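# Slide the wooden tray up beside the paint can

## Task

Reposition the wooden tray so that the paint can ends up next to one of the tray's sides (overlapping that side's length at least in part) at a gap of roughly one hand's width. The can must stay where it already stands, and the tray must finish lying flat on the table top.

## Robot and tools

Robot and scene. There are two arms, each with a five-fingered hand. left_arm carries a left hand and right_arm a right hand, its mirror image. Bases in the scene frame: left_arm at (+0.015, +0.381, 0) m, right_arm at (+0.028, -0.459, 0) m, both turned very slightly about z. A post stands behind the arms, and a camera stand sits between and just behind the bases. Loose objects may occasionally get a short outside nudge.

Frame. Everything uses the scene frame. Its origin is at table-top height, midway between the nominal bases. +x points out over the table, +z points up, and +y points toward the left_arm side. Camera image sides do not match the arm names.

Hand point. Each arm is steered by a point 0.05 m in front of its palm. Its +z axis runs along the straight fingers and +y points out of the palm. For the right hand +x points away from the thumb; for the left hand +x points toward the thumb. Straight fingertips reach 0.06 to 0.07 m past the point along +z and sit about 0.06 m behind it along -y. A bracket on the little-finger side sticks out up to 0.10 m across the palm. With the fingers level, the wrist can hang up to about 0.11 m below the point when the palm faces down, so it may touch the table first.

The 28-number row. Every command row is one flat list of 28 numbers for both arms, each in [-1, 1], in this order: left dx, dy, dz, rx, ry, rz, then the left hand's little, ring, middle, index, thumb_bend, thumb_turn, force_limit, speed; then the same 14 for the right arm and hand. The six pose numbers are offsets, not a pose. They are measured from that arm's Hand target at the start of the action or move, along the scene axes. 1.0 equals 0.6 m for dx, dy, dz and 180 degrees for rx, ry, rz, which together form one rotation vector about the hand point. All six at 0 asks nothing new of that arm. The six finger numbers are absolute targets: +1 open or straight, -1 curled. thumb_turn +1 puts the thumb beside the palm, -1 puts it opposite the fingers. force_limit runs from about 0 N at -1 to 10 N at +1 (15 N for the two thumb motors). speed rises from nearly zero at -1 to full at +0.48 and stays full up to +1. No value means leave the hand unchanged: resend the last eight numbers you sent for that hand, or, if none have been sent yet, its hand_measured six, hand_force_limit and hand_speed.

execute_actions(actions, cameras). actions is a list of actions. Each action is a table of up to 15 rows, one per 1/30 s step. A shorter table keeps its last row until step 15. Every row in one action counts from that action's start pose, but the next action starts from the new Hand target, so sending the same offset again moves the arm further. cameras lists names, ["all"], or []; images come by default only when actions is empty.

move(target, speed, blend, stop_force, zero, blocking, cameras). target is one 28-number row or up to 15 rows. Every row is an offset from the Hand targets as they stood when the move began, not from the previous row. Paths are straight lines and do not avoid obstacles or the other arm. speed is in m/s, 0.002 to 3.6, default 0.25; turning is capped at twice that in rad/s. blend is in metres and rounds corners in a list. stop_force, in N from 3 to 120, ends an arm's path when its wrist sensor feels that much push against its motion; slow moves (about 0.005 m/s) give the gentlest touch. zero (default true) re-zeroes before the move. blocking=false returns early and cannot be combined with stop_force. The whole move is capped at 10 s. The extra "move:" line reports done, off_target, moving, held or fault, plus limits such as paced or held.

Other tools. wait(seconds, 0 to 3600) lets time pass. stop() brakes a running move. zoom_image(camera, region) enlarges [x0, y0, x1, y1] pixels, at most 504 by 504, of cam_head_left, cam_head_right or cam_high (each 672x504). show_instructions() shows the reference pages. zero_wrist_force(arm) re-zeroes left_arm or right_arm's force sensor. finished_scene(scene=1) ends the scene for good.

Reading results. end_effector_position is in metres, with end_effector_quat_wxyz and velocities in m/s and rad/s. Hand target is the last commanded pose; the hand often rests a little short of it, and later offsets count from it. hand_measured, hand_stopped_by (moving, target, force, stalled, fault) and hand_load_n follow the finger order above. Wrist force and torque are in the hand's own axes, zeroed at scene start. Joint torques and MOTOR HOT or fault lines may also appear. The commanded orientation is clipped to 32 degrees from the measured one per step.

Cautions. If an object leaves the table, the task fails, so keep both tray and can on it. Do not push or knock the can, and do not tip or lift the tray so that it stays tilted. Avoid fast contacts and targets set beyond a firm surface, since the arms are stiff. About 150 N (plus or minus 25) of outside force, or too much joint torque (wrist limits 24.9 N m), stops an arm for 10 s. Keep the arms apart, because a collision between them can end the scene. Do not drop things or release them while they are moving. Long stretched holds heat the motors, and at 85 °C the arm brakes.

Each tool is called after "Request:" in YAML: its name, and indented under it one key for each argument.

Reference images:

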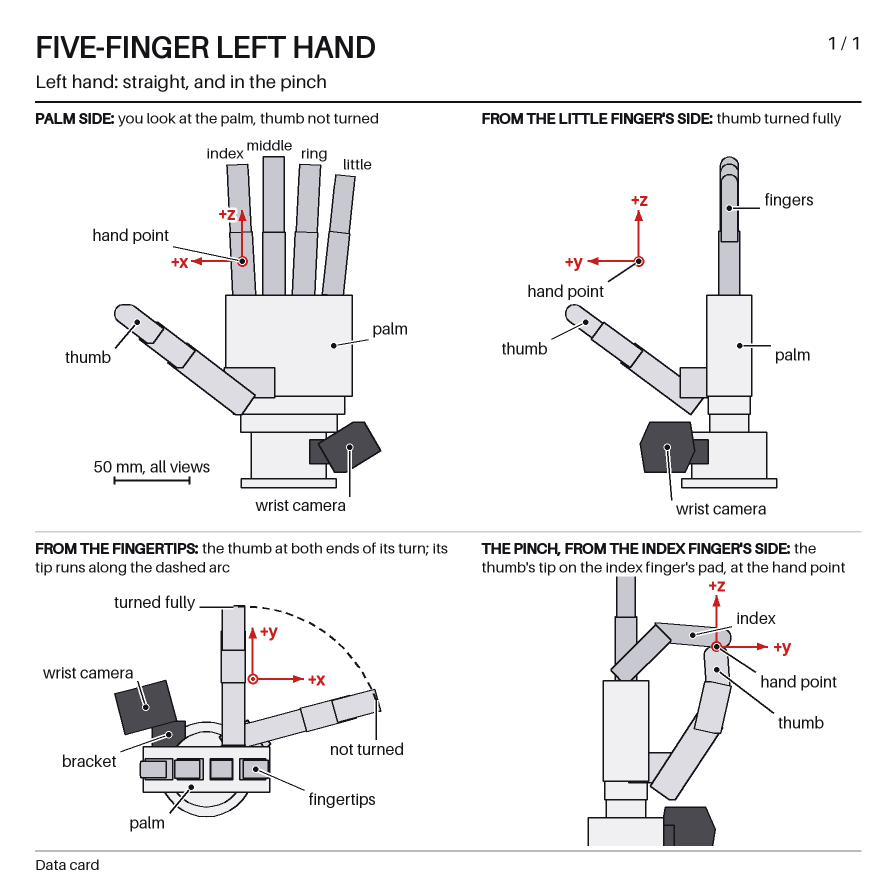

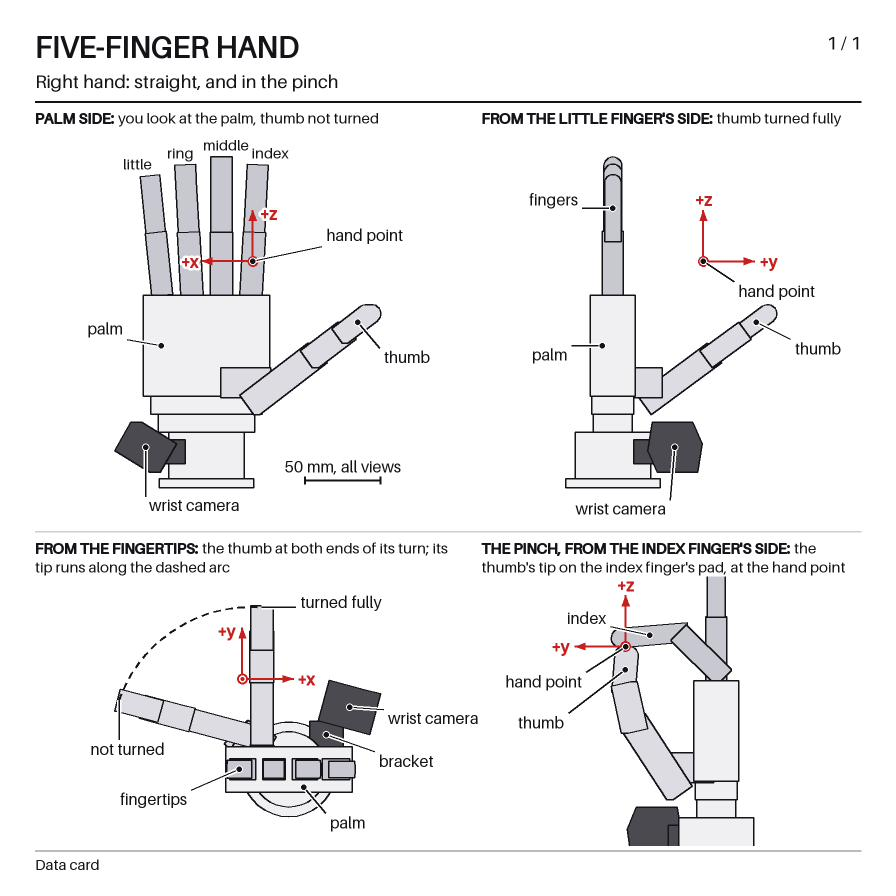

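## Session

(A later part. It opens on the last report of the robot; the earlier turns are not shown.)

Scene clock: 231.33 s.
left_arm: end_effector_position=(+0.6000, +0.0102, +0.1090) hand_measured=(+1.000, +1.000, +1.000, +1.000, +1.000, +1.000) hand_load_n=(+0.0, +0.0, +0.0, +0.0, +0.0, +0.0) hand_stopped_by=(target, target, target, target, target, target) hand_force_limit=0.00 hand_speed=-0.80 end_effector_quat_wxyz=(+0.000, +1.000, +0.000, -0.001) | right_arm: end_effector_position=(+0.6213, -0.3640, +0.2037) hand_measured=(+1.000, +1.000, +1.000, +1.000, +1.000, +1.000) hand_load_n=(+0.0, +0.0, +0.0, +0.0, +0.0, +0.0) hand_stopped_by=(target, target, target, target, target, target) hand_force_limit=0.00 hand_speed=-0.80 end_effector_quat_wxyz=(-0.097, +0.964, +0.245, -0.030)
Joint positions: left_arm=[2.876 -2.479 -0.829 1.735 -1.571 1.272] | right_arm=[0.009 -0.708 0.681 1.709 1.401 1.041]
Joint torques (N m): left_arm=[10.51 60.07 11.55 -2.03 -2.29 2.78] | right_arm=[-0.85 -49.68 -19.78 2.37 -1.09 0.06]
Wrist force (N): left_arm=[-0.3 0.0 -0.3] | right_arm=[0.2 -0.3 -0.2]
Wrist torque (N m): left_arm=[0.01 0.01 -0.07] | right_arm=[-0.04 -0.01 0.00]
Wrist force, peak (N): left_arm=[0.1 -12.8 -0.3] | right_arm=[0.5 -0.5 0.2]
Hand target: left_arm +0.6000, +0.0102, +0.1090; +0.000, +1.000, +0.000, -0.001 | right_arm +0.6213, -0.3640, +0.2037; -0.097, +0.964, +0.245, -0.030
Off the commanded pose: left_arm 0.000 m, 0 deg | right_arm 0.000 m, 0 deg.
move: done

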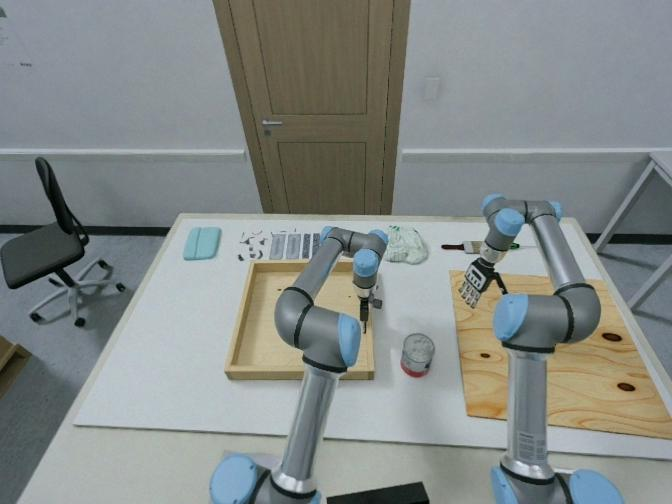

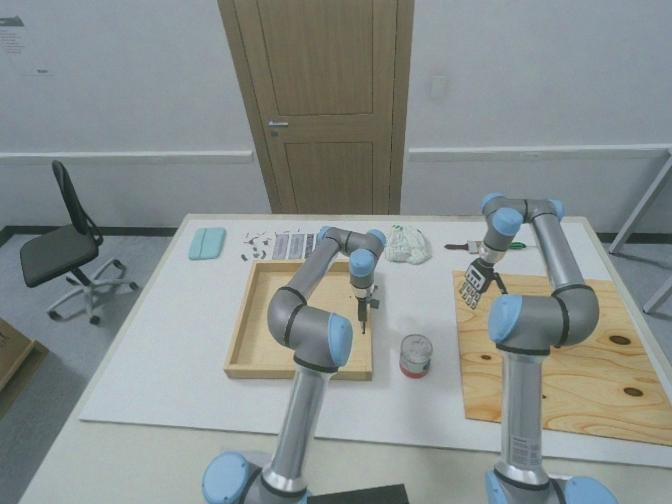

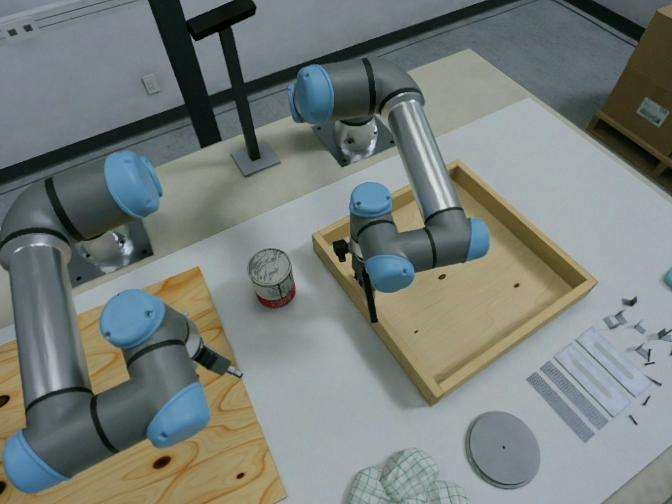

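Request:
zoom_image:
  camera: "cam_head_left"
  region: [340, 310, 460, 400]

Request:
zoom_image:
  camera: "cam_head_right"
  region: [340, 310, 460, 400]

Request:
zoom_image:
  camera: "cam_high"
  region: [240, 230, 380, 335]

Scaled by 4.200 from the camera's image (finer frame: 960x720).

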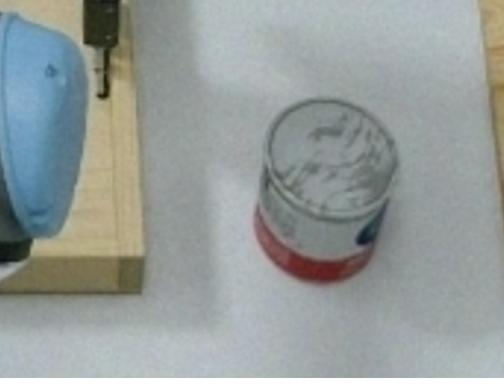

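Scaled by 4.200 from the camera's image (finer frame: 960x720).

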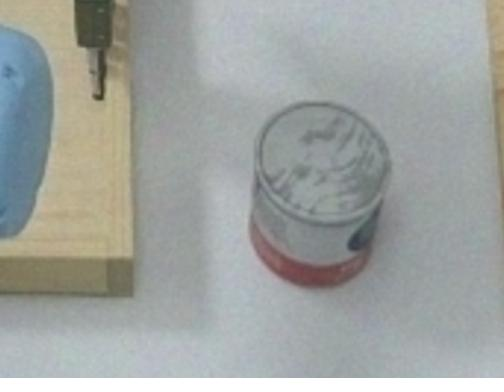

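Scaled by 3.600 from the camera's image (finer frame: 960x720).

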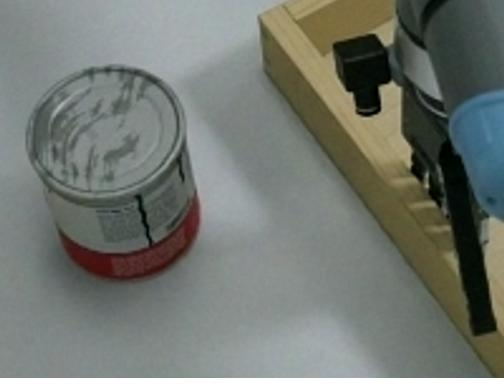

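Request:
move:
  target:
    - [0, -0.02, 0, 0, 0, 0, 1,1,1,1,1,1,0,-0.8, 0,0,0,0,0,0,1,1,1,1,1,1,0,-0.8]
    - [0, 0.04, 0.01, 0, 0, 0, 1,1,1,1,1,1,0,-0.8, 0,0,0,0,0,0,1,1,1,1,1,1,0,-0.8]
    - [0.0, 0.1, 0.25, 0, 0, 0, 1,1,1,1,1,1,0,-0.8, 0,0,0,0,0,0,1,1,1,1,1,1,0,-0.8]
    - [0.1, 0.45, 0.25, 0, 0, 0, 1,1,1,1,1,1,0,-0.8, 0,0,0,0,0,0,1,1,1,1,1,1,0,-0.8]
  cameras: ["all"]
  speed: [0.05,0.05,0.12,0.2]
  blend: [0,0.01,0.03,0]

Request:
zoom_image:
  camera: "cam_head_left"
  region: [340, 310, 460, 400]

Request:
zoom_image:
  camera: "cam_high"
  region: [220, 130, 500, 340]

Scene clock: 266.93 s.
left_arm: end_effector_position=(+0.6600, +0.2801, +0.2590) hand_measured=(+1.000, +1.000, +1.000, +1.000, +1.000, +1.000) hand_load_n=(+0.0, +0.0, +0.0, +0.0, +0.0, +0.0) hand_stopped_by=(target, target, target, target, target, target) hand_force_limit=0.00 hand_speed=-0.80 end_effector_quat_wxyz=(+0.000, +1.000, +0.000, -0.001) | right_arm: end_effector_position=(+0.6213, -0.3640, +0.2037) hand_measured=(+1.000, +1.000, +1.000, +1.000, +1.000, +1.000) hand_load_n=(+0.0, +0.0, +0.0, +0.0, +0.0, +0.0) hand_stopped_by=(target, target, target, target, target, target) hand_force_limit=0.00 hand_speed=-0.80 end_effector_quat_wxyz=(-0.097, +0.964, +0.245, -0.030)
Joint positions: left_arm=[3.327 -2.402 -0.585 1.415 -1.572 1.723] | right_arm=[0.009 -0.708 0.681 1.709 1.401 1.041]
Joint torques (N m): left_arm=[7.22 55.86 13.17 -0.8 0.91 -0.31] | right_arm=[-0.13 -49.47 -19.72 2.28 -1.3 0.24]
Wrist force (N): left_arm=[-0.4 0.1 0.1] | right_arm=[0.0 0.2 0.1]
Wrist torque (N m): left_arm=[-0.02 0.03 -0.01] | right_arm=[0.02 0.02 0.00]
Wrist force, peak (N): left_arm=[0.6 -10.6 -0.4] | right_arm=[0.7 -0.1 0.1]
Hand target: left_arm +0.6600, +0.2802, +0.2590; +0.000, +1.000, +0.000, -0.001 | right_arm +0.6213, -0.3640, +0.2037; -0.097, +0.964, +0.245, -0.030
Off the commanded pose: left_arm 0.000 m, 0 deg | right_arm 0.000 m, 0 deg.
move: done

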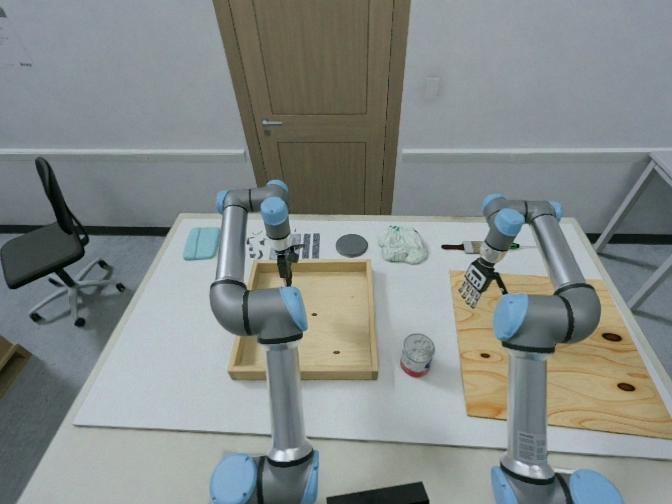

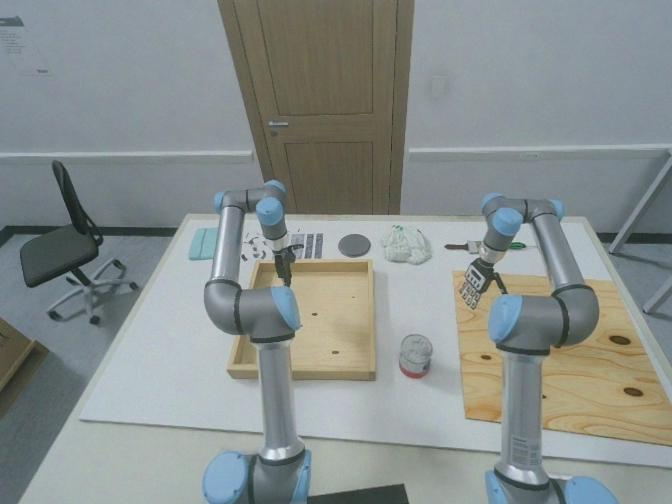

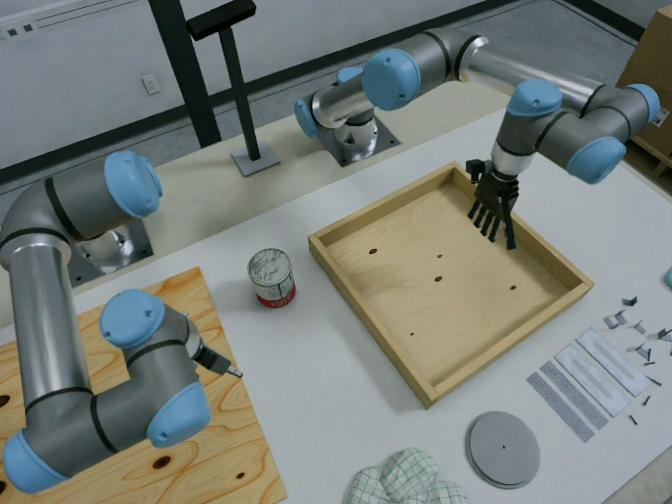

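Scaled by 4.200 from the camera's image (finer frame: 960x720).

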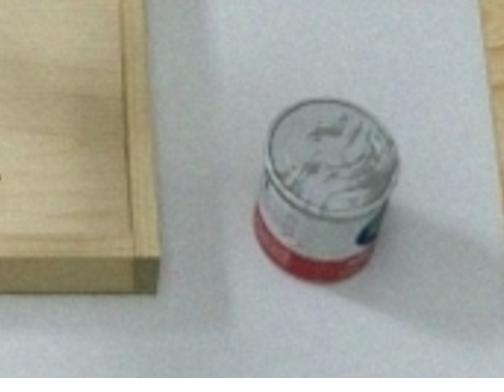

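Scaled by 1.800 from the camera's image (finer frame: 960x720).

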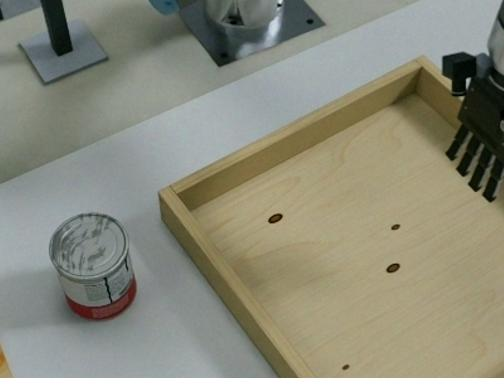

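Request:
finished_scene:

The scene is finished: the task was done.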